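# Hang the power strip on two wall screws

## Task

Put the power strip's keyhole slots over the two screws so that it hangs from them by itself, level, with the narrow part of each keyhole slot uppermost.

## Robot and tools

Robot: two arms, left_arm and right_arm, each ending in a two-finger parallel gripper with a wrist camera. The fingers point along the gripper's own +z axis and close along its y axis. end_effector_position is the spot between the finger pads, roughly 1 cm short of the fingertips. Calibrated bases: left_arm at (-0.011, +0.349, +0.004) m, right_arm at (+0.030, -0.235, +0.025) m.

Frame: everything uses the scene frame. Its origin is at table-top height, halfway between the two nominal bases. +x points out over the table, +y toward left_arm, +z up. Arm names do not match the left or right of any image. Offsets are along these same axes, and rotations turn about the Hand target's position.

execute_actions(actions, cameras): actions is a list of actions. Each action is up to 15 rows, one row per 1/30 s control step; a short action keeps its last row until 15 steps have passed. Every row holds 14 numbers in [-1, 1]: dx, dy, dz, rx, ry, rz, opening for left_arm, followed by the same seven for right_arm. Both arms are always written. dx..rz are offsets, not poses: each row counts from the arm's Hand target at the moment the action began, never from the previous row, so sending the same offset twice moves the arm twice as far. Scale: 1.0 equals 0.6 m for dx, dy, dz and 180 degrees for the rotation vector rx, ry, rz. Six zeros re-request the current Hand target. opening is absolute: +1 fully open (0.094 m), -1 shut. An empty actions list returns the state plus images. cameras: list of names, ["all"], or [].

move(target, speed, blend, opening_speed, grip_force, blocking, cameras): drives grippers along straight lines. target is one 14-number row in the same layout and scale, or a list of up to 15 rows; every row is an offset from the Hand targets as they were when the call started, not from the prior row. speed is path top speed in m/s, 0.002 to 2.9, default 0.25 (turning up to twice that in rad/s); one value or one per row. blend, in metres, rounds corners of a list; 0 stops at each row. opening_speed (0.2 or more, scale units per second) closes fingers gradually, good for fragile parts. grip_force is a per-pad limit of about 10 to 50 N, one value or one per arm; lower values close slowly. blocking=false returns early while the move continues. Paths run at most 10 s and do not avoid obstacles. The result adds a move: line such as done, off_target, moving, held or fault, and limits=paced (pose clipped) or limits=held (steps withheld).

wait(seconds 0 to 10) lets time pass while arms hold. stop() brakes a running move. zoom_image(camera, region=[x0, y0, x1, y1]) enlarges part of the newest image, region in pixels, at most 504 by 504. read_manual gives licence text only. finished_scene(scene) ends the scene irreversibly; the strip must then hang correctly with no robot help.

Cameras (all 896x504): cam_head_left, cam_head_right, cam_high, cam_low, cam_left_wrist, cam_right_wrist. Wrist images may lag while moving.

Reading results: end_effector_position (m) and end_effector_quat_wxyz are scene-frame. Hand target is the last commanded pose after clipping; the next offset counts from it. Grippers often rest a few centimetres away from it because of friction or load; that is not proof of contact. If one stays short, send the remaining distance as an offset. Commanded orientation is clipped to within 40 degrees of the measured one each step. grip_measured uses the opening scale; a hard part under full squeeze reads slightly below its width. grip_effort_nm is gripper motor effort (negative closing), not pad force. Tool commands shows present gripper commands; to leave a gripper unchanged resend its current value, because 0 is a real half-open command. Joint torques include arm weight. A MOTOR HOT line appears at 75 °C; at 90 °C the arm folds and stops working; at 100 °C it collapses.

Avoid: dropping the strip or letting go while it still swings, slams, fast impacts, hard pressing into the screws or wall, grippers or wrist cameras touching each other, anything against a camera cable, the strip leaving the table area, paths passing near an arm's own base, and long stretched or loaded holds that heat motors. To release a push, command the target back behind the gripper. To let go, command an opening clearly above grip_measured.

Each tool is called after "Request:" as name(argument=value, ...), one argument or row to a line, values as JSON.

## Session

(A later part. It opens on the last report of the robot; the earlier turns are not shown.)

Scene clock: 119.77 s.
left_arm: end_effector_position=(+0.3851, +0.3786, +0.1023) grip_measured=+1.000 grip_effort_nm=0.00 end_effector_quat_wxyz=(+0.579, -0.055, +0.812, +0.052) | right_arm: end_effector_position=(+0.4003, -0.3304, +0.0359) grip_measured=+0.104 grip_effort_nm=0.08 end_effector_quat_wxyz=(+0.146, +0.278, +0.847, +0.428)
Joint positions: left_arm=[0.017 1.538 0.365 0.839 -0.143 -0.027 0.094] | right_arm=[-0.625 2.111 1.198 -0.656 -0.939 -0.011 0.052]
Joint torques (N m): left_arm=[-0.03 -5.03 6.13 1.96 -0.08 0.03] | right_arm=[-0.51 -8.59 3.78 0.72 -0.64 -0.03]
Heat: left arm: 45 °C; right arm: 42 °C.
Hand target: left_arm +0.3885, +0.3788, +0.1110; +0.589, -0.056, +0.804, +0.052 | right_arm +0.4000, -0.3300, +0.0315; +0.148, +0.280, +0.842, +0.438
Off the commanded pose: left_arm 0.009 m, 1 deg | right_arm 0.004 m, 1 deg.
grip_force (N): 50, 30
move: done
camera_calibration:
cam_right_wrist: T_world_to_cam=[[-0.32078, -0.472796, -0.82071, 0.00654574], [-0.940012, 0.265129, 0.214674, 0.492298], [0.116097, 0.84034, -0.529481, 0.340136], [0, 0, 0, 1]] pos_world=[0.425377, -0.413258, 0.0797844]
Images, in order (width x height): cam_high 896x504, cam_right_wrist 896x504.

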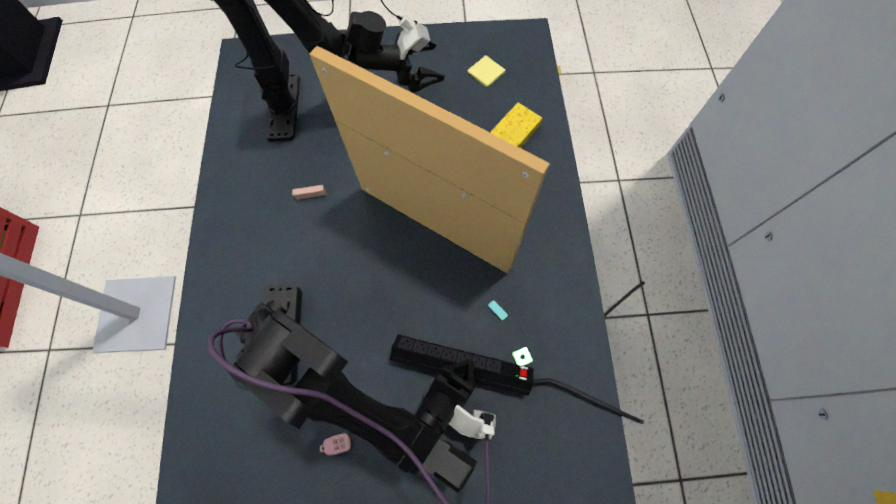

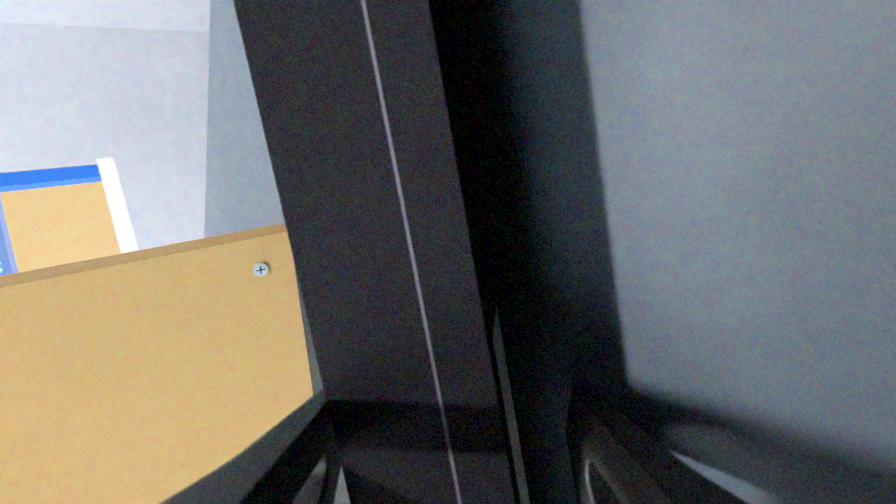

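Request:
move(
  target=[0,0,0,0,0,0,1, -0.0085,-0.0235,0,0,0,0,0.106],
  speed=0.04,
  cameras=["cam_right_wrist","cam_high"],
)

Request:
zoom_image(
  camera="cam_high",
  region=[370, 310, 570, 420],
)

Scene clock: 123.37 s.
left_arm: end_effector_position=(+0.3851, +0.3786, +0.1023) grip_measured=+1.000 grip_effort_nm=0.00 end_effector_quat_wxyz=(+0.579, -0.055, +0.812, +0.052) | right_arm: end_effector_position=(+0.3920, -0.3416, +0.0322) grip_measured=+0.104 grip_effort_nm=0.08 end_effector_quat_wxyz=(+0.146, +0.283, +0.844, +0.431)
Joint positions: left_arm=[0.017 1.538 0.365 0.839 -0.143 -0.027 0.094] | right_arm=[-0.667 2.132 1.21 -0.698 -0.945 -0.066 0.052]
Joint torques (N m): left_arm=[-0.02 -5.03 6.13 1.96 -0.08 0.03] | right_arm=[-0.36 -8.27 6.39 0.35 -0.6 -0.08]
Heat: left arm: 45 °C; right arm: 42 °C.
Hand target: left_arm +0.3885, +0.3788, +0.1110; +0.589, -0.056, +0.804, +0.052 | right_arm +0.3949, -0.3439, +0.0315; +0.148, +0.279, +0.842, +0.438
Off the commanded pose: left_arm 0.009 m, 1 deg | right_arm 0.004 m, 1 deg.
grip_force (N): 50, 30
move: done
camera_calibration:
cam_right_wrist: T_world_to_cam=[[-0.325992, -0.462294, -0.824629, 0.00134024], [-0.937295, 0.271838, 0.218136, 0.489326], [0.123323, 0.844031, -0.521923, 0.346875], [0, 0, 0, 1]] pos_world=[0.416302, -0.425171, 0.0754079]
Images, in order (width x height): cam_high 896x504, cam_right_wrist 896x504.

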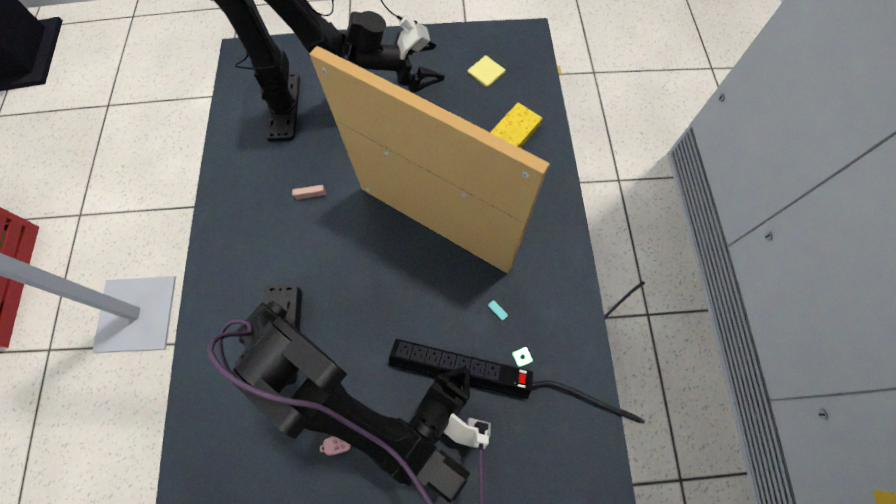

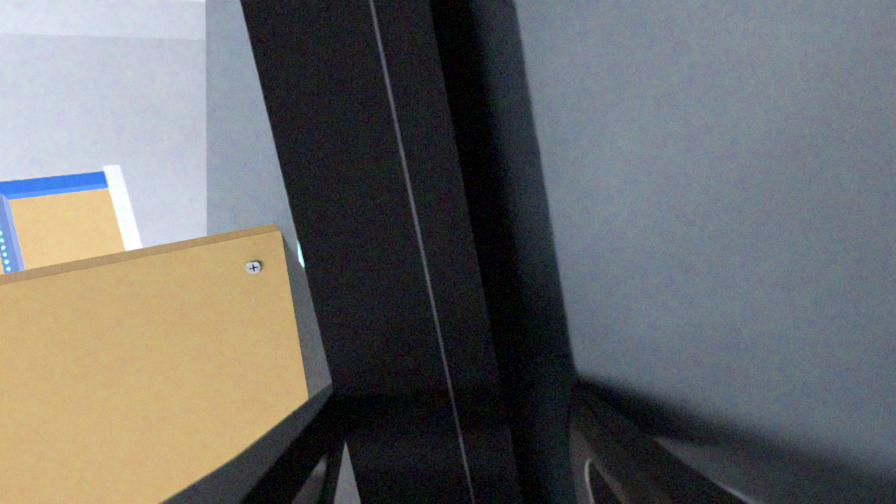

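Scaled by 2.520 from the camera's 896x504 image, which has a finer 1280x720 frame.

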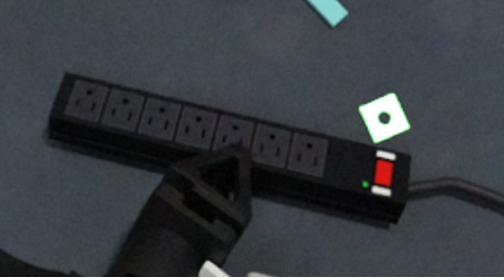

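Request:
move(
  target=[0,0,0,0,0,0,1, -0.0151,-0.0477,0,0,0,0,0.3],
  speed=0.05,
  opening_speed=0.4,
  cameras=["cam_right_wrist","cam_high"],
)

Request:
zoom_image(
  camera="cam_high",
  region=[370, 310, 570, 420],
)

Scene clock: 127.13 s.
left_arm: end_effector_position=(+0.3851, +0.3786, +0.1023) grip_measured=+1.000 grip_effort_nm=0.00 end_effector_quat_wxyz=(+0.579, -0.055, +0.812, +0.052) | right_arm: end_effector_position=(+0.3854, -0.3702, +0.0362) grip_measured=+0.298 grip_effort_nm=0.09 end_effector_quat_wxyz=(+0.152, +0.280, +0.842, +0.436)
Joint positions: left_arm=[0.017 1.538 0.365 0.839 -0.143 -0.027 0.094] | right_arm=[-0.742 2.19 1.316 -0.846 -0.952 -0.197 0.061]
Joint torques (N m): left_arm=[-0.02 -5.03 6.13 1.96 -0.08 0.03] | right_arm=[-0.34 -8.68 5.72 0.2 -0.42 -0.1]
Heat: left arm: 45 °C; right arm: 42 °C.
Hand target: left_arm +0.3885, +0.3788, +0.1110; +0.589, -0.056, +0.804, +0.052 | right_arm +0.3858, -0.3726, +0.0315; +0.148, +0.280, +0.842, +0.438
Off the commanded pose: left_arm 0.009 m, 1 deg | right_arm 0.005 m, 1 deg.
grip_force (N): 50, 30
move: done
camera_calibration:
cam_right_wrist: T_world_to_cam=[[-0.313927, -0.457086, -0.832179, -0.0131491], [-0.940274, 0.271213, 0.205737, 0.491558], [0.131658, 0.847063, -0.514927, 0.37147], [0, 0, 0, 1]] pos_world=[0.409165, -0.453986, 0.0792057]
Images, in order (width x height): cam_high 896x504, cam_right_wrist 896x504.

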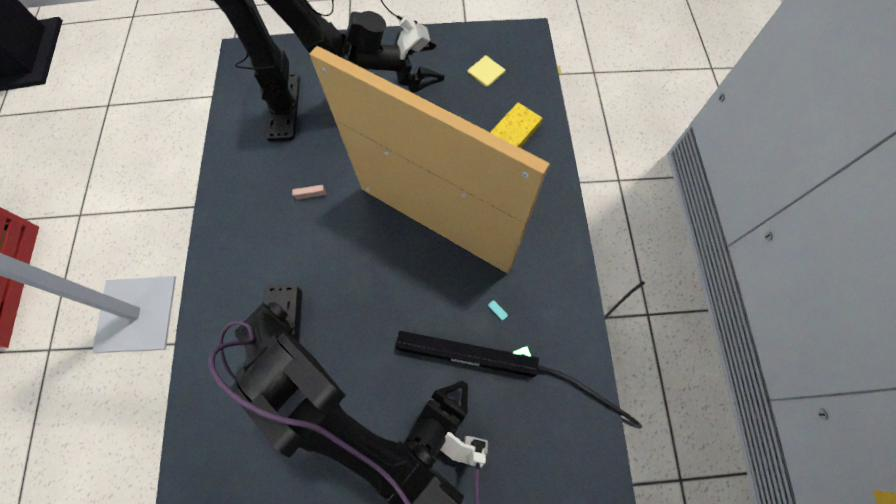

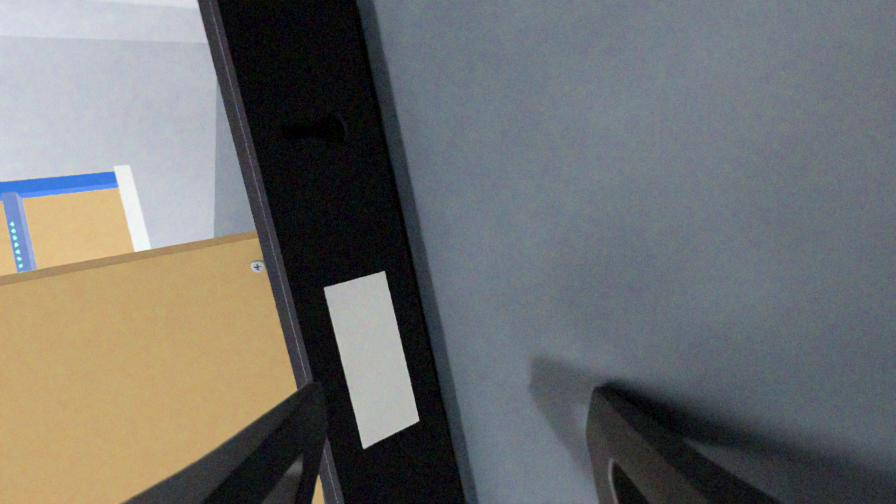

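Scaled by 2.520 from the camera's 896x504 image, which has a finer 1280x720 frame.

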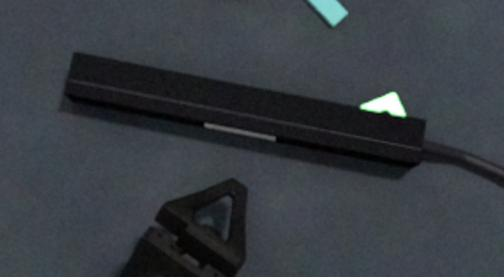

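Request:
zoom_image(
  camera="cam_right_wrist",
  region=[200, 60, 460, 200],
)

Scaled by 1.938 from the camera's 896x504 image, which has a finer 1280x720 frame.

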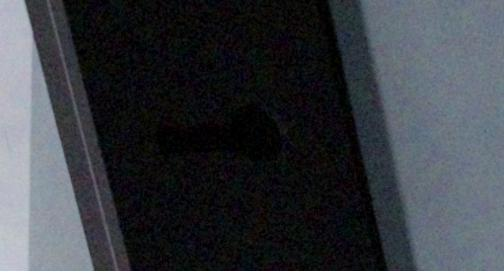

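Request:
move(
  target=[
    [0,0,0,0,0,0,1, 0,0,0.1,0,0,0,0.3],
    [0,0,0,0,0,0,1, 0.0287,0.1627,0.1392,-0.2794,0.1295,0.1248,1.0],
  ],
  speed=[0.15,0.35],
  blend=[0.02,0],
  cameras=["cam_right_wrist","cam_high"],
)

Scene clock: 148.70 s.
left_arm: end_effector_position=(+0.3851, +0.3786, +0.1023) grip_measured=+1.000 grip_effort_nm=0.01 end_effector_quat_wxyz=(+0.579, -0.055, +0.812, +0.052) | right_arm: end_effector_position=(+0.3996, -0.2712, +0.1144) grip_measured=+0.998 grip_effort_nm=0.08 end_effector_quat_wxyz=(+0.002, +0.103, +0.995, +0.004)
Joint positions: left_arm=[0.017 1.538 0.365 0.839 -0.143 -0.027 0.094] | right_arm=[-0.084 1.956 1.624 -1.235 -0.008 0.103 0.094]
Joint torques (N m): left_arm=[-0.03 -5.03 6.13 1.96 -0.08 0.03] | right_arm=[-0.62 -8.39 7.91 0.36 0.02 0.04]
Heat: left arm: 45 °C; right arm: 43 °C.
Hand target: left_arm +0.3885, +0.3788, +0.1110; +0.589, -0.056, +0.804, +0.052 | right_arm +0.4030, -0.2750, +0.1150; +0.000, +0.108, +0.994, +0.000
Off the commanded pose: left_arm 0.009 m, 1 deg | right_arm 0.005 m, 1 deg.
grip_force (N): 50, 30
move: done
camera_calibration:
cam_right_wrist: T_world_to_cam=[[-0.189368, -0.981359, -0.032771, -0.18185], [-0.898309, 0.159674, 0.409322, 0.391619], [-0.396459, 0.106951, -0.911801, 0.381742], [0, 0, 0, 1]] pos_world=[0.468704, -0.281819, 0.181815]
Images, in order (width x height): cam_high 896x504, cam_right_wrist 896x504.

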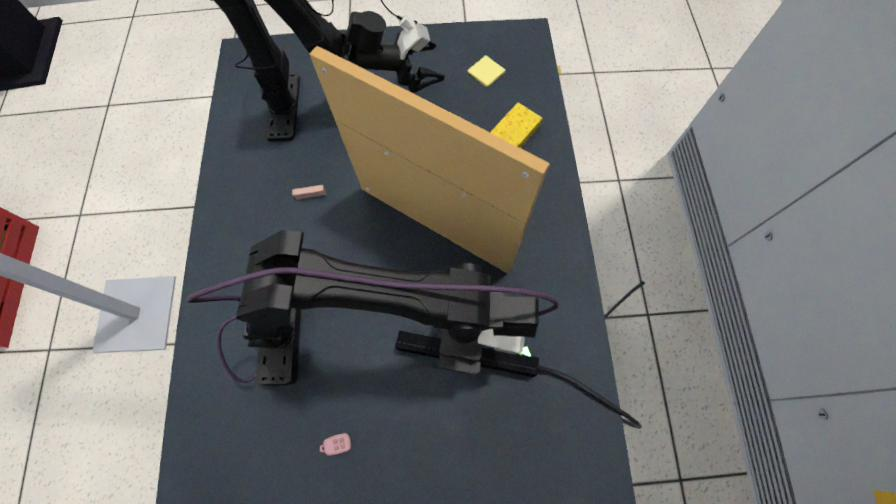

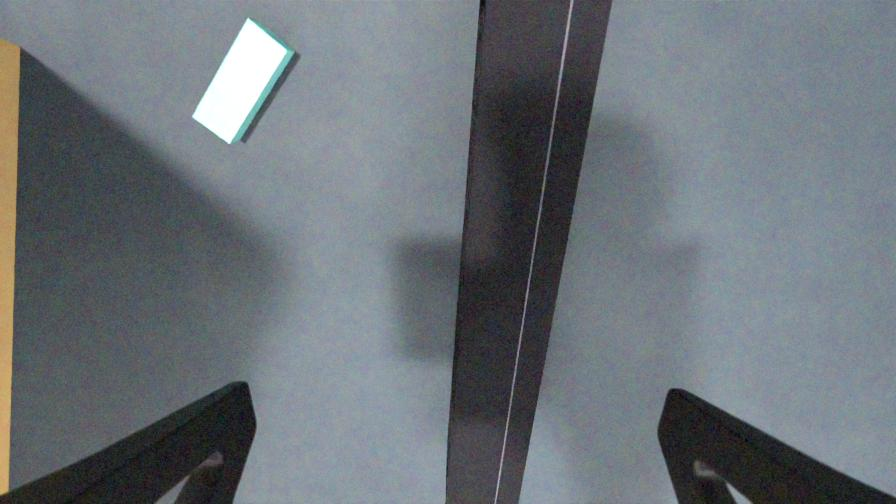

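Request:
move(
  target=[
    [0,0,0,0,0,0,1, -0.0158,-0.0648,0,0,0,-0.0106,1.0],
    [0,0,0,0,0,0,1, -0.0158,-0.0648,-0.1633,0,0,-0.0106,1.0],
  ],
  speed=[0.15,0.12],
  blend=[0.015,0],
  cameras=["cam_right_wrist"],
)

Scene clock: 154.40 s.
left_arm: end_effector_position=(+0.3851, +0.3786, +0.1023) grip_measured=+1.000 grip_effort_nm=0.00 end_effector_quat_wxyz=(+0.579, -0.055, +0.812, +0.052) | right_arm: end_effector_position=(+0.3922, -0.3149, +0.0234) grip_measured=+0.998 grip_effort_nm=0.08 end_effector_quat_wxyz=(+0.000, +0.130, +0.992, +0.001)
Joint positions: left_arm=[0.017 1.538 0.365 0.839 -0.143 -0.027 0.094] | right_arm=[-0.2 2.047 1.381 -0.904 -0.003 0.04 0.094]
Joint torques (N m): left_arm=[-0.05 -5.04 6.15 1.96 -0.09 0.03] | right_arm=[0.44 -9.09 4.57 0.7 0.02 0.03]
Heat: left arm: 45 °C; right arm: 43 °C.
Hand target: left_arm +0.3885, +0.3788, +0.1110; +0.589, -0.056, +0.804, +0.052 | right_arm +0.3935, -0.3138, +0.0170; +0.000, +0.124, +0.992, +0.000
Off the commanded pose: left_arm 0.009 m, 1 deg | right_arm 0.007 m, 1 deg.
grip_force (N): 50, 30
move: done
camera_calibration:
cam_right_wrist: T_world_to_cam=[[-0.24164, -0.969998, -0.026715, -0.205176], [-0.886803, 0.209571, 0.411898, 0.440307], [-0.393941, 0.123222, -0.910838, 0.304606], [0, 0, 0, 1]] pos_world=[0.460884, -0.32883, 0.0906039]
Images, in order (width x height): cam_right_wrist 896x504.

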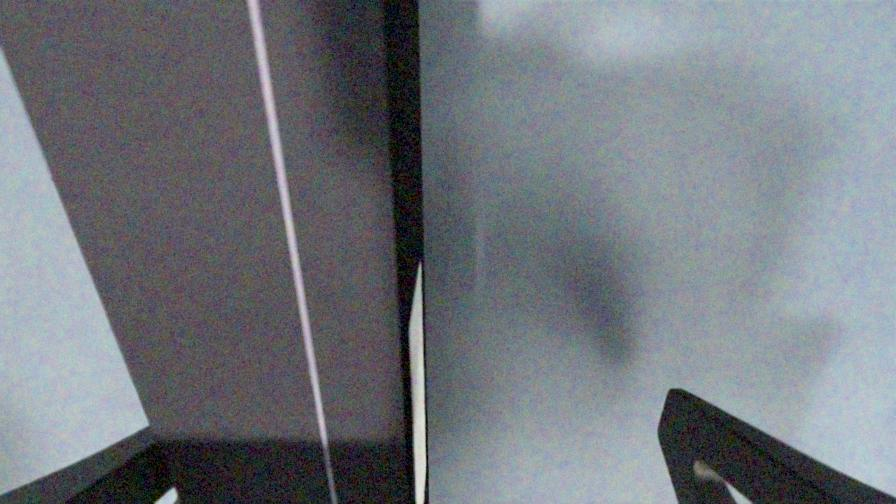

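Request:
move(
  target=[0,0,0,0,0,0,1, 0,0,0.0417,0,0,0,1.0],
  speed=0.06,
)

Scene clock: 156.80 s.
left_arm: end_effector_position=(+0.3851, +0.3786, +0.1023) grip_measured=+1.000 grip_effort_nm=0.00 end_effector_quat_wxyz=(+0.579, -0.055, +0.812, +0.052) | right_arm: end_effector_position=(+0.3852, -0.3134, +0.0279) grip_measured=+0.998 grip_effort_nm=0.09 end_effector_quat_wxyz=(-0.018, +0.130, +0.991, +0.003)
Joint positions: left_arm=[0.017 1.538 0.365 0.839 -0.143 -0.027 0.094] | right_arm=[-0.2 2.047 1.4 -0.96 -0.003 0.04 0.094]
Joint torques (N m): left_arm=[-0.03 -5.04 6.13 1.96 -0.08 0.03] | right_arm=[0.44 -12.27 7.47 0.33 -0.01 -0.02]
Heat: left arm: 45 °C; right arm: 43 °C.
Hand target: left_arm +0.3885, +0.3788, +0.1110; +0.589, -0.056, +0.804, +0.052 | right_arm +0.3935, -0.3138, +0.0421; +0.000, +0.124, +0.992, +0.000
Off the commanded pose: left_arm 0.009 m, 1 deg | right_arm 0.016 m, 2 deg.
grip_force (N): 50, 30
move: off_target (right_arm)

Request:
move(
  target=[
    [0,0,0,0,0,0,1, 0,0,0.024,0,0,0,1.0],
    [0,0,0,0,0,0,1, -0.0041,-0.0168,0.0357,0,0,0,1.0],
    [0,0,0,0,0,0,1, -0.0070,-0.0287,0.044,0,0,0,1.0],
    [0,0,0,0,0,0,1, -0.0101,-0.0416,0.0482,0,0,0,1.0],
    [0,0,0,0,0,0,1, -0.0134,-0.0551,0.049,0,0,0,1.0],
    [0,0,0,0,0,0,1, -0.0168,-0.0688,0.0482,0,0,0,1.0],
    [0,0,0,0,0,0,1, -0.0201,-0.0826,0.044,0,0,0,1.0],
  ],
  speed=0.045,
  blend=[0.004,0.004,0.004,0.004,0.004,0.004,0],
  cameras=["cam_right_wrist"],
)

Scene clock: 160.67 s.
left_arm: end_effector_position=(+0.3851, +0.3786, +0.1023) grip_measured=+1.000 grip_effort_nm=0.00 end_effector_quat_wxyz=(+0.579, -0.055, +0.812, +0.052) | right_arm: end_effector_position=(+0.3716, -0.3574, +0.0498) grip_measured=+0.998 grip_effort_nm=0.08 end_effector_quat_wxyz=(-0.028, +0.125, +0.992, +0.008)
Joint positions: left_arm=[0.017 1.538 0.365 0.839 -0.143 -0.027 0.094] | right_arm=[-0.327 2.035 1.473 -1.068 -0.003 -0.097 0.094]
Joint torques (N m): left_arm=[-0.03 -5.03 6.15 1.96 -0.09 0.03] | right_arm=[-0.4 -13.44 7.65 0.36 0.03 -0.01]
Heat: left arm: 45 °C; right arm: 43 °C.
Hand target: left_arm +0.3885, +0.3788, +0.1110; +0.589, -0.056, +0.804, +0.052 | right_arm +0.3815, -0.3634, +0.0684; +0.000, +0.124, +0.992, +0.000
Off the commanded pose: left_arm 0.009 m, 1 deg | right_arm 0.022 m, 3 deg.
grip_force (N): 50, 30
move: off_target (right_arm)
camera_calibration:
cam_right_wrist: T_world_to_cam=[[-0.23437, -0.971581, -0.0331733, -0.253582], [-0.864647, 0.192734, 0.463939, 0.403175], [-0.444361, 0.137417, -0.885246, 0.348395], [0, 0, 0, 1]] pos_world=[0.443985, -0.371956, 0.112954]
Images, in order (width x height): cam_right_wrist 896x504.

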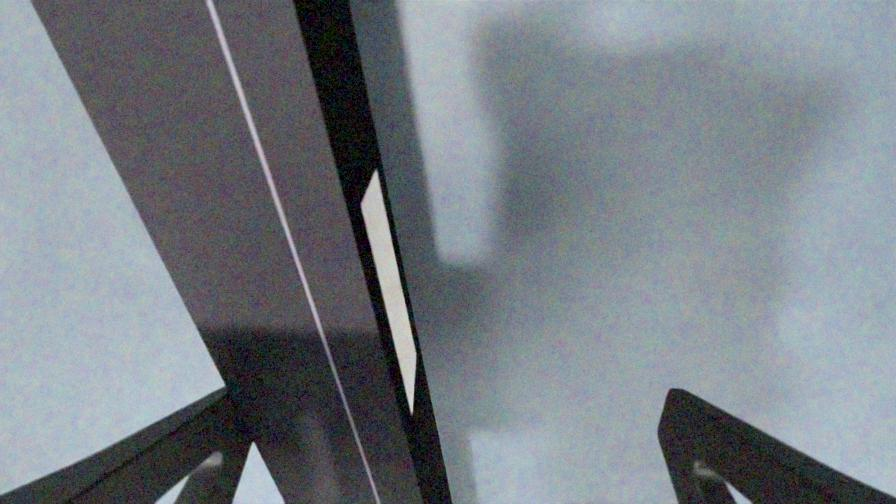

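Request:
move(
  target=[
    [0,0,0,0,0,0,1, -0.0075,0.0615,0,0,0,0.045,1.0],
    [0,0,0,0,0,0,1, -0.0075,0.0615,-0.069,0,0,0.045,1.0],
    [0,0,0,0,0,0,1, -0.0075,0.0615,-0.069,0,0,0.045,-0.45],
  ],
  speed=[0.1,0.1,0.1],
  blend=[0.01,0,0],
  grip_force=[50,40],
  cameras=["cam_right_wrist"],
)

Scene clock: 176.40 s.
left_arm: end_effector_position=(+0.3851, +0.3786, +0.1023) grip_measured=+1.000 grip_effort_nm=0.00 end_effector_quat_wxyz=(+0.579, -0.055, +0.812, +0.052) | right_arm: end_effector_position=(+0.3764, -0.3269, +0.0320) grip_measured=-0.289 grip_effort_nm=-0.81 end_effector_quat_wxyz=(+0.000, +0.058, +0.998, +0.001)
Joint positions: left_arm=[0.017 1.538 0.365 0.839 -0.143 -0.027 0.094] | right_arm=[-0.242 1.992 1.336 -0.916 -0.002 -0.147 0.033]
Joint torques (N m): left_arm=[-0.02 -5.01 6.15 1.96 -0.08 0.03] | right_arm=[0.2 -9.17 4.29 0.7 -0.05 -0.01]
Heat: left arm: 45 °C; right arm: 43 °C.
Hand target: left_arm +0.3885, +0.3788, +0.1110; +0.589, -0.056, +0.804, +0.052 | right_arm +0.3770, -0.3265, +0.0270; +0.000, +0.054, +0.999, +0.000
Off the commanded pose: left_arm 0.009 m, 1 deg | right_arm 0.005 m, 0 deg.
grip_force (N): 50, 40
move: done
camera_calibration:
cam_right_wrist: T_world_to_cam=[[-0.0993332, -0.994713, -0.0260671, -0.282108], [-0.907241, 0.0797758, 0.412977, 0.390466], [-0.408714, 0.0646715, -0.910368, 0.29407], [0, 0, 0, 1]] pos_world=[0.446414, -0.330784, 0.0991047]
Images, in order (width x height): cam_right_wrist 896x504.

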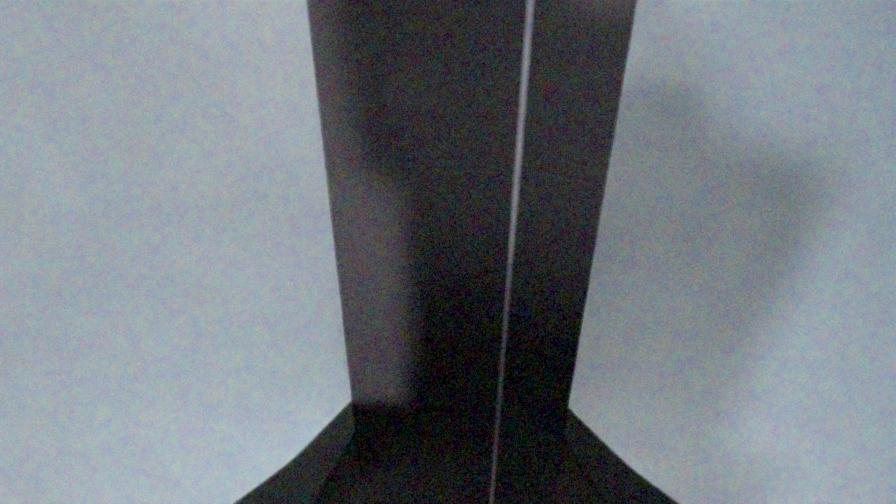

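Request:
move(
  target=[
    [0,0,0,0,0,0,1, 0,0.02,0.08,0,0,0,-0.45],
    [0,0,0,0,0,0,1, -0.0117,0.0942,0.1,0.3551,-0.0665,-0.0436,-0.45],
    [0,0,0,0,0,0,1, -0.0117,0.0942,0.04,0.3551,-0.0665,-0.0436,-0.45],
  ],
  speed=[0.15,0.35,0.08],
  blend=[0.02,0,0],
  cameras=["cam_high"],
)

Scene clock: 181.33 s.
left_arm: end_effector_position=(+0.3851, +0.3786, +0.1023) grip_measured=+1.000 grip_effort_nm=0.00 end_effector_quat_wxyz=(+0.579, -0.055, +0.812, +0.052) | right_arm: end_effector_position=(+0.3661, -0.2740, +0.0494) grip_measured=-0.290 grip_effort_nm=-0.85 end_effector_quat_wxyz=(+0.060, +0.107, +0.848, +0.515)
Joint positions: left_arm=[0.017 1.538 0.365 0.839 -0.143 -0.027 0.094] | right_arm=[-0.561 2.281 1.394 -1.252 -0.991 -0.642 0.033]
Joint torques (N m): left_arm=[-0.03 -5.04 6.13 1.96 -0.08 0.03] | right_arm=[0.24 -9.69 3.32 -0.3 -0.82 -0.12]
Heat: left arm: 45 °C; right arm: 43 °C.
Hand target: left_arm +0.3885, +0.3788, +0.1110; +0.589, -0.056, +0.804, +0.052 | right_arm +0.3700, -0.2701, +0.0510; +0.070, +0.110, +0.837, +0.532
Off the commanded pose: left_arm 0.009 m, 1 deg | right_arm 0.006 m, 3 deg.
grip_force (N): 50, 40
move: off_target (right_arm)
Images, in order (width x height): cam_high 896x504.

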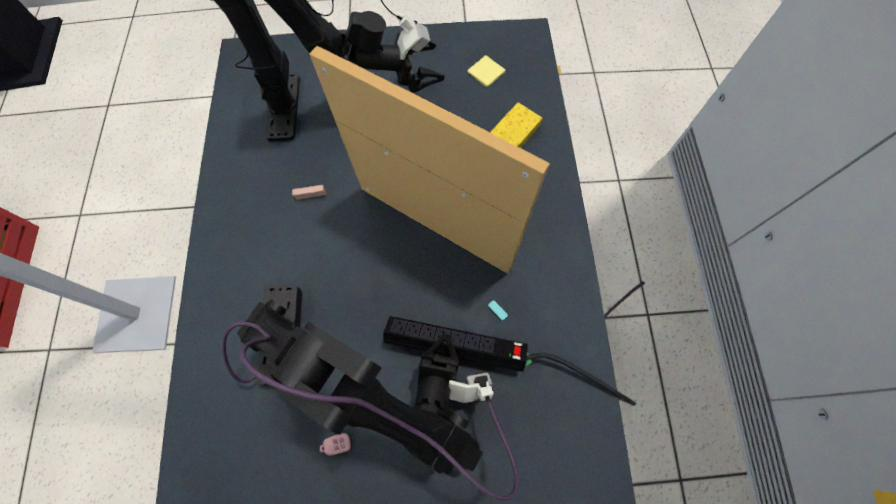

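Request:
zoom_image(
  camera="cam_high",
  region=[370, 300, 570, 420],
)

Scaled by 2.520 from the camera's 896x504 image, which has a finer 1280x720 frame.

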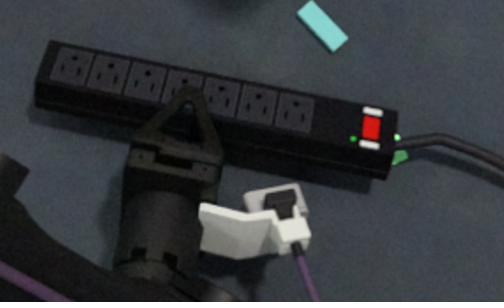

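Request:
move(
  target=[
    [0,0,0,0,0,0,1, -0.075,0.01,0.005,0,0,0,-0.45],
    [0,0,0,0,0,0,1, -0.075,0.01,-0.028,0,0,0,-0.45],
  ],
  speed=[0.12,0.06],
  blend=[0.005,0],
  cameras=["cam_high","cam_right_wrist"],
)

Request:
zoom_image(
  camera="cam_high",
  region=[340, 300, 560, 420],
)

Scene clock: 184.13 s.
left_arm: end_effector_position=(+0.3851, +0.3786, +0.1023) grip_measured=+1.000 grip_effort_nm=0.00 end_effector_quat_wxyz=(+0.579, -0.055, +0.812, +0.052) | right_arm: end_effector_position=(+0.3262, -0.2664, +0.0321) grip_measured=-0.290 grip_effort_nm=-0.85 end_effector_quat_wxyz=(+0.067, +0.111, +0.841, +0.526)
Joint positions: left_arm=[0.017 1.538 0.365 0.839 -0.143 -0.027 0.094] | right_arm=[-0.619 2.247 1.198 -1.173 -0.987 -0.735 0.033]
Joint torques (N m): left_arm=[-0.02 -5.01 6.15 1.96 -0.08 0.03] | right_arm=[-0.03 -9.78 2.13 -0.5 -0.51 -0.11]
Heat: left arm: 45 °C; right arm: 42 °C.
Hand target: left_arm +0.3885, +0.3788, +0.1110; +0.589, -0.056, +0.804, +0.052 | right_arm +0.3249, -0.2639, +0.0343; +0.070, +0.110, +0.837, +0.532
Off the commanded pose: left_arm 0.009 m, 1 deg | right_arm 0.003 m, 1 deg.
grip_force (N): 50, 40
move: done
camera_calibration:
cam_right_wrist: T_world_to_cam=[[-0.0954165, -0.405835, -0.908952, -0.0429297], [-0.977392, -0.134882, 0.162824, 0.313798], [-0.188681, 0.903938, -0.38379, 0.4047], [0, 0, 0, 1]] pos_world=[0.378966, -0.340921, 0.0652053]
Images, in order (width x height): cam_high 896x504, cam_right_wrist 896x504.

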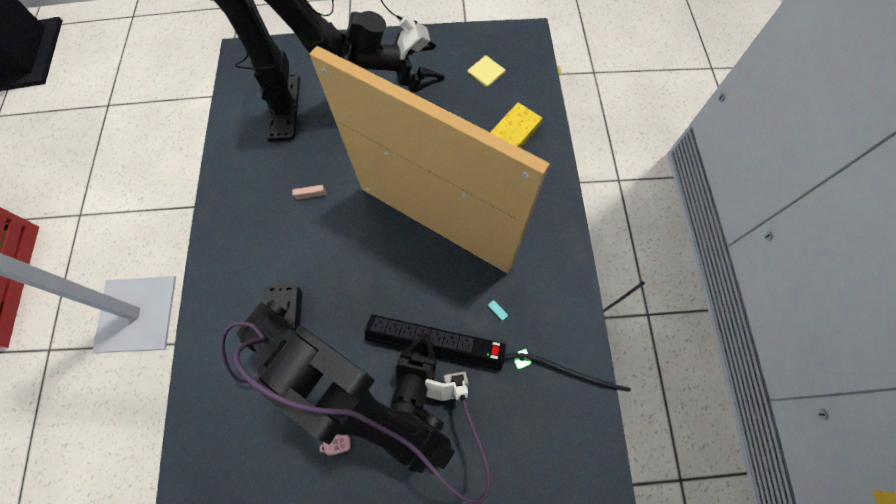

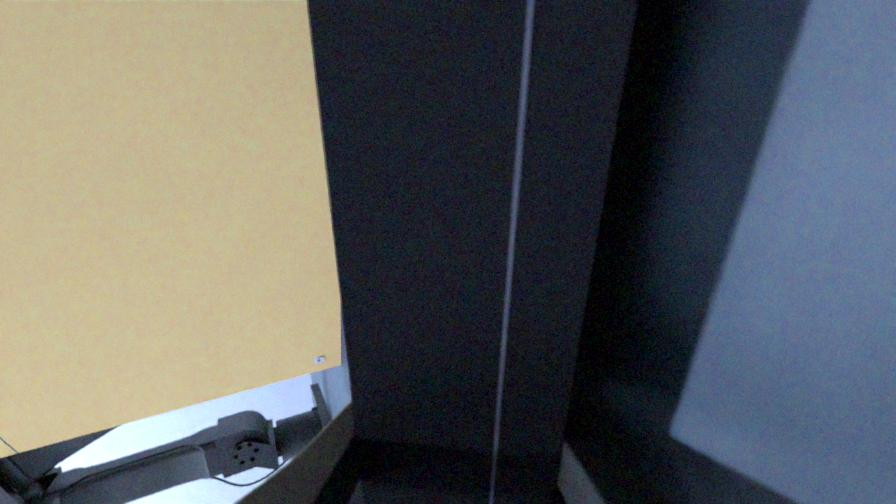

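Scaled by 2.291 from the camera's 896x504 image, which has a finer 1280x720 frame.

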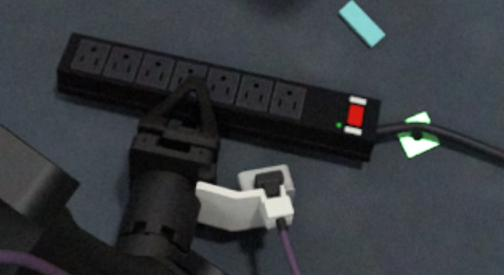

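Request:
move(
  target=[
    [0,0,0,0,0,0,1, 0,0,-0.0067,0,0,0,-0.45],
    [0,0,0,0,0,0,1, 0,0,-0.0067,0,0,0,-0.13],
    [0,0,0,0,0,0,1, -0.0086,-0.0322,-0.0067,0,0,0,-0.13],
  ],
  speed=[0.05,0.05,0.04],
  blend=[0,0,0],
  grip_force=[50,50],
  cameras=["cam_high","cam_right_wrist"],
)

Request:
zoom_image(
  camera="cam_high",
  region=[340, 300, 560, 420],
)

Scene clock: 187.43 s.
left_arm: end_effector_position=(+0.3851, +0.3786, +0.1023) grip_measured=+1.000 grip_effort_nm=0.00 end_effector_quat_wxyz=(+0.579, -0.055, +0.812, +0.052) | right_arm: end_effector_position=(+0.3175, -0.2817, +0.0319) grip_measured=-0.132 grip_effort_nm=0.08 end_effector_quat_wxyz=(+0.068, +0.112, +0.839, +0.528)
Joint positions: left_arm=[0.017 1.538 0.365 0.839 -0.143 -0.027 0.094] | right_arm=[-0.675 2.274 1.228 -1.242 -0.957 -0.814 0.041]
Joint torques (N m): left_arm=[-0.02 -5.03 6.15 1.96 -0.08 0.02] | right_arm=[-0.29 -8.1 4.33 -0.6 -0.4 -0.1]
Heat: left arm: 45 °C; right arm: 42 °C.
Hand target: left_arm +0.3885, +0.3788, +0.1110; +0.589, -0.056, +0.804, +0.052 | right_arm +0.3198, -0.2833, +0.0302; +0.070, +0.110, +0.837, +0.532
Off the commanded pose: left_arm 0.009 m, 1 deg | right_arm 0.003 m, 1 deg.
move: done
camera_calibration:
cam_right_wrist: T_world_to_cam=[[-0.0946631, -0.401359, -0.911016, -0.0490238], [-0.978095, -0.132921, 0.160193, 0.304187], [-0.185388, 0.906225, -0.379985, 0.416326], [0, 0, 0, 1]] pos_world=[0.370064, -0.356528, 0.0648074]
Images, in order (width x height): cam_high 896x504, cam_right_wrist 896x504.

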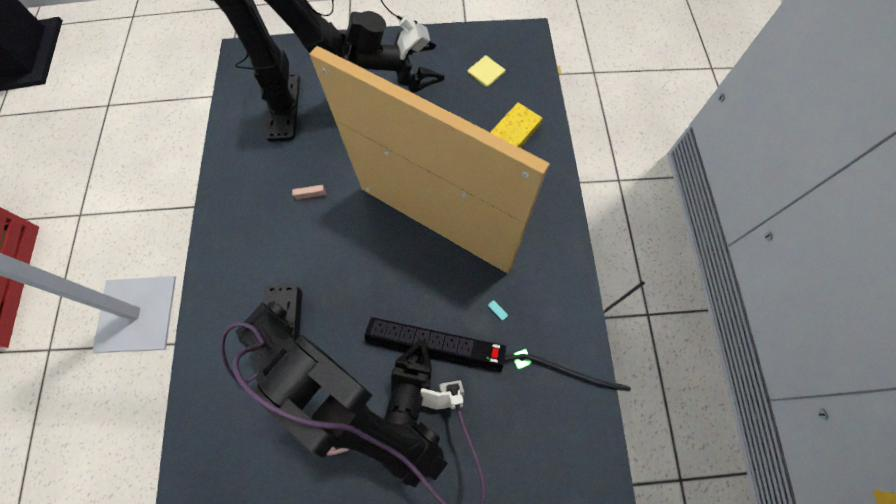

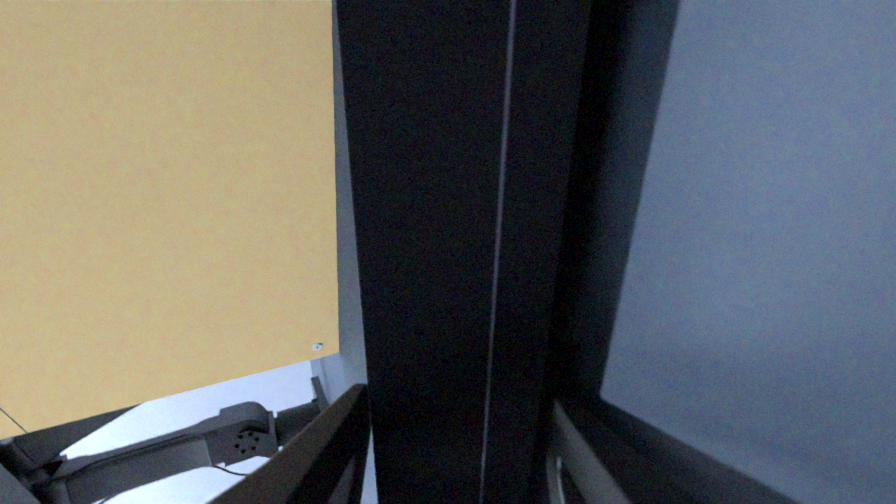

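Scaled by 2.291 from the camera's 896x504 image, which has a finer 1280x720 frame.

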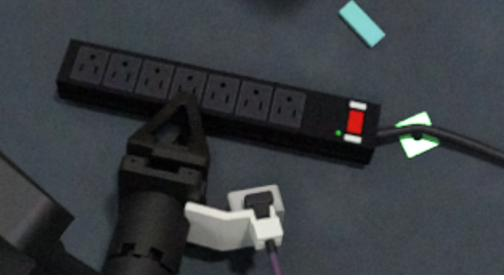

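Request:
move(
  target=[0,0,0,0,0,0,1, -0.0112,-0.0419,-0.01,0,0,0,-0.13],
  speed=0.04,
  cameras=["cam_high","cam_right_wrist"],
)

Request:
zoom_image(
  camera="cam_high",
  region=[340, 300, 560, 420],
)

Scene clock: 189.40 s.
left_arm: end_effector_position=(+0.3851, +0.3786, +0.1023) grip_measured=+1.000 grip_effort_nm=0.00 end_effector_quat_wxyz=(+0.579, -0.055, +0.812, +0.052) | right_arm: end_effector_position=(+0.3126, -0.3057, +0.0287) grip_measured=-0.132 grip_effort_nm=0.08 end_effector_quat_wxyz=(+0.070, +0.113, +0.837, +0.531)
Joint positions: left_arm=[0.017 1.538 0.365 0.839 -0.143 -0.027 0.094] | right_arm=[-0.743 2.337 1.309 -1.334 -0.918 -0.902 0.041]
Joint torques (N m): left_arm=[-0.03 -5.03 6.13 1.96 -0.08 0.03] | right_arm=[-0.43 -8.55 4.36 -0.66 -0.31 -0.09]
Heat: left arm: 45 °C; right arm: 42 °C.
Hand target: left_arm +0.3885, +0.3788, +0.1110; +0.589, -0.056, +0.804, +0.052 | right_arm +0.3131, -0.3085, +0.0242; +0.070, +0.110, +0.837, +0.532
Off the commanded pose: left_arm 0.009 m, 1 deg | right_arm 0.005 m, 0 deg.
move: done
camera_calibration:
cam_right_wrist: T_world_to_cam=[[-0.0940639, -0.393825, -0.91436, -0.0598435], [-0.978958, -0.130472, 0.156905, 0.297698], [-0.181091, 0.909878, -0.373266, 0.43546], [0, 0, 0, 1]] pos_world=[0.364663, -0.380943, 0.0611135]
Images, in order (width x height): cam_high 896x504, cam_right_wrist 896x504.

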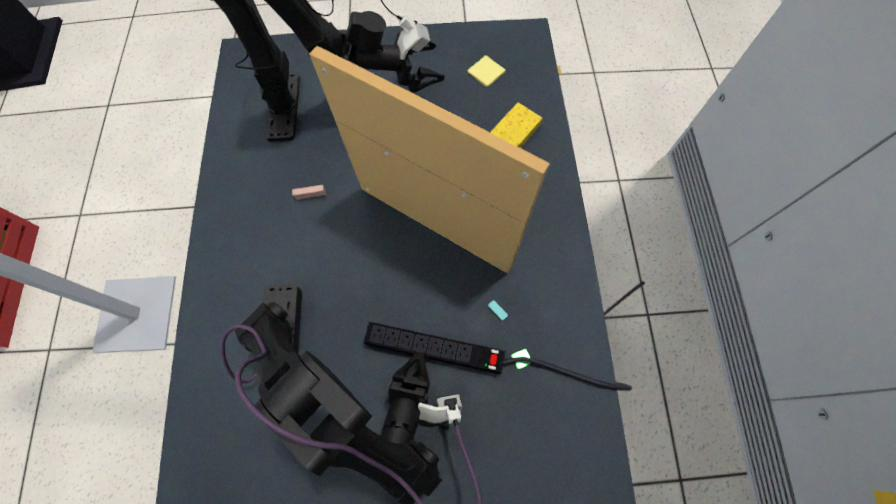

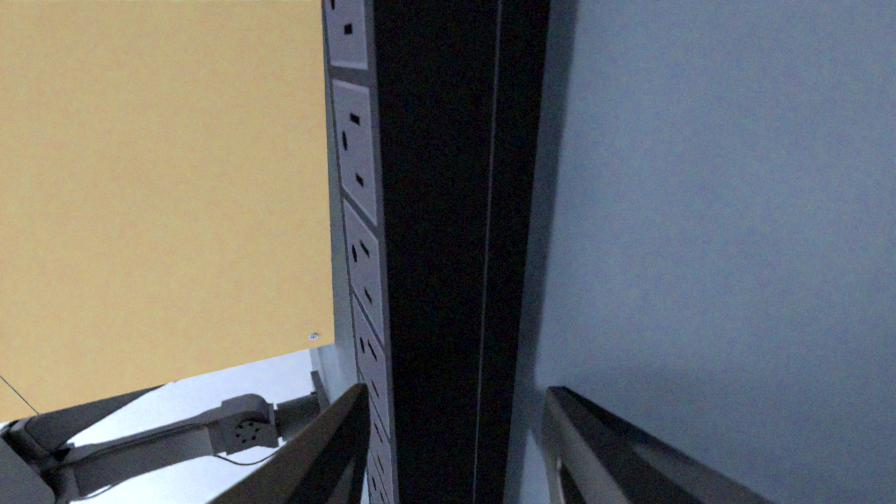

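Scaled by 2.291 from the camera's 896x504 image, which has a finer 1280x720 frame.

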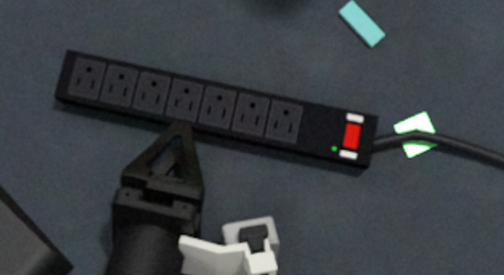

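Request:
move(
  target=[
    [0,0,0,0,0,0,1, -0.0129,-0.0483,0.005,0,0,0,-0.13],
    [0,0,0,0,0,0,1, -0.0129,-0.0483,0.12,-0.12,0.032,0,-0.13],
    [0,0,0,0,0,0,1, 0.0482,0.0492,0.1513,-0.3488,0.0935,0,1.0],
  ],
  speed=[0.08,0.25,0.4],
  blend=[0.01,0.03,0],
  cameras=["cam_right_wrist","cam_high"],
)

Scene clock: 194.43 s.
left_arm: end_effector_position=(+0.3851, +0.3786, +0.1023) grip_measured=+1.000 grip_effort_nm=0.00 end_effector_quat_wxyz=(+0.579, -0.055, +0.812, +0.052) | right_arm: end_effector_position=(+0.3358, -0.2759, +0.1063) grip_measured=+0.998 grip_effort_nm=0.08 end_effector_quat_wxyz=(-0.014, +0.128, +0.992, +0.004)
Joint positions: left_arm=[0.017 1.538 0.365 0.839 -0.143 -0.027 0.094] | right_arm=[-0.12 1.752 1.326 -1.173 -0.008 0.116 0.094]
Joint torques (N m): left_arm=[-0.03 -5.04 6.16 1.96 -0.08 0.03] | right_arm=[-0.1 -8.57 7.75 0.4 0.08 0.05]
Heat: left arm: 45 °C; right arm: 42 °C.
Hand target: left_arm +0.3885, +0.3788, +0.1110; +0.589, -0.056, +0.804, +0.052 | right_arm +0.3421, -0.2790, +0.1151; +0.000, +0.131, +0.991, -0.001
Off the commanded pose: left_arm 0.009 m, 1 deg | right_arm 0.011 m, 2 deg.
move: off_target (right_arm); target 3's new opening was sent with right_arm's hand 0.011 m and 2 deg from that target
camera_calibration:
cam_right_wrist: T_world_to_cam=[[-0.238343, -0.97074, -0.0292516, -0.179799], [-0.876215, 0.201949, 0.437566, 0.33951], [-0.418856, 0.129922, -0.89871, 0.362067], [0, 0, 0, 1]] pos_world=[0.406284, -0.290142, 0.171576]
Images, in order (width x height): cam_high 896x504, cam_right_wrist 896x504.

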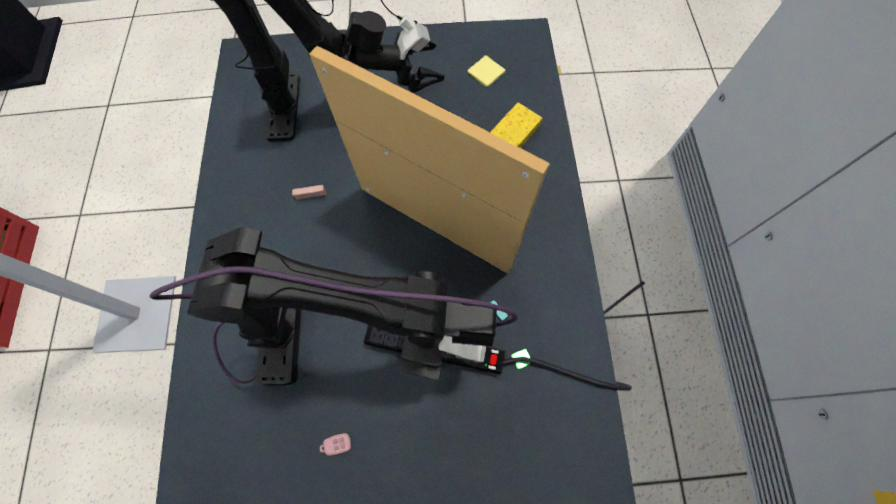

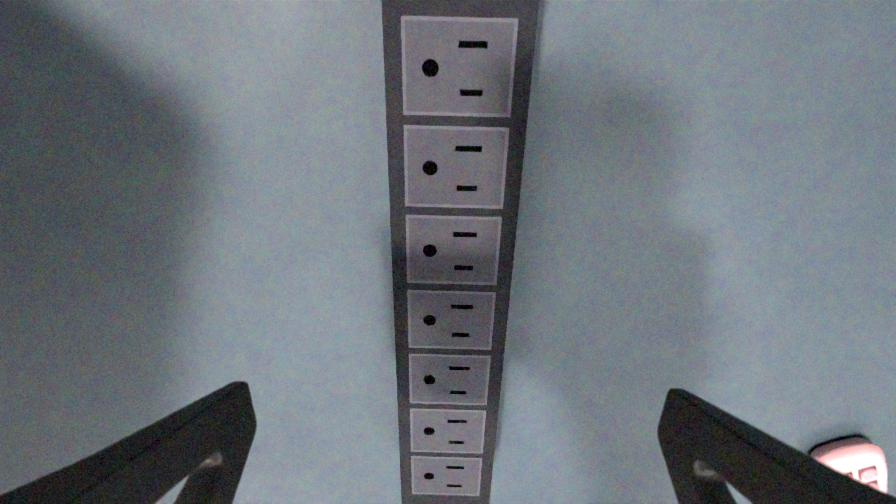

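Request:
move(
  target=[
    [0,0,0,0,0,0,1, 0.0015,0.0045,-0.1727,0,0,0,1.0],
    [0,0,0,0,0,0,1, 0.0015,0.0045,-0.1727,0,0,0,-0.4],
  ],
  speed=[0.12,0.05],
  opening_speed=0.8,
  cameras=["cam_right_wrist"],
)

Scene clock: 203.87 s.
left_arm: end_effector_position=(+0.3851, +0.3786, +0.1023) grip_measured=+1.000 grip_effort_nm=0.00 end_effector_quat_wxyz=(+0.579, -0.055, +0.812, +0.052) | right_arm: end_effector_position=(+0.3419, -0.2770, +0.0165) grip_measured=-0.099 grip_effort_nm=-1.03 end_effector_quat_wxyz=(+0.000, +0.132, +0.991, +0.003)
Joint positions: left_arm=[0.017 1.538 0.365 0.839 -0.143 -0.027 0.094] | right_arm=[-0.12 1.871 1.095 -0.796 -0.007 0.125 0.042]
Joint torques (N m): left_arm=[-0.02 -5.03 6.15 1.96 -0.09 0.03] | right_arm=[0.69 -7.34 4.36 0.74 0.06 0.08]
Heat: left arm: 45 °C; right arm: 42 °C.
Hand target: left_arm +0.3885, +0.3788, +0.1110; +0.589, -0.056, +0.804, +0.052 | right_arm +0.3429, -0.2763, +0.0115; +0.000, +0.131, +0.991, -0.001
Off the commanded pose: left_arm 0.009 m, 1 deg | right_arm 0.005 m, 0 deg.
move: done
camera_calibration:
cam_right_wrist: T_world_to_cam=[[-0.246054, -0.968767, -0.0307838, -0.17872], [-0.88552, 0.21177, 0.41353, 0.39073], [-0.394095, 0.129011, -0.90997, 0.275504], [0, 0, 0, 1]] pos_world=[0.410599, -0.291426, 0.0836199]
Images, in order (width x height): cam_right_wrist 896x504.

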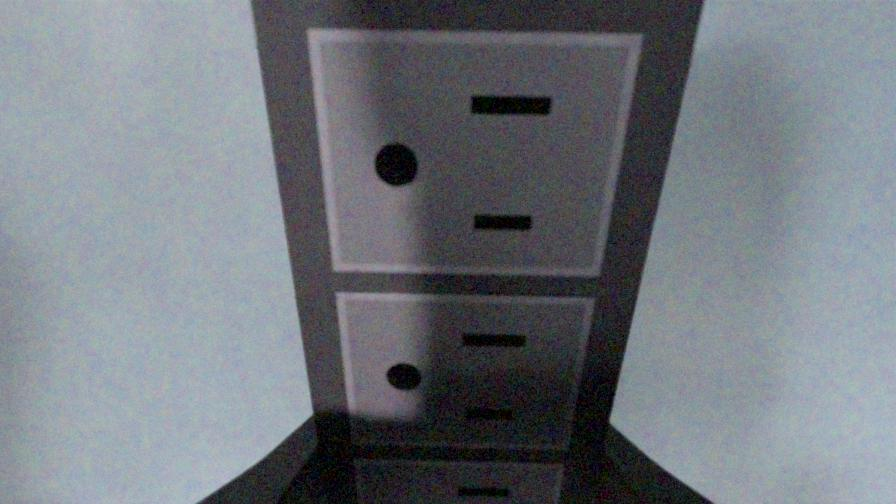

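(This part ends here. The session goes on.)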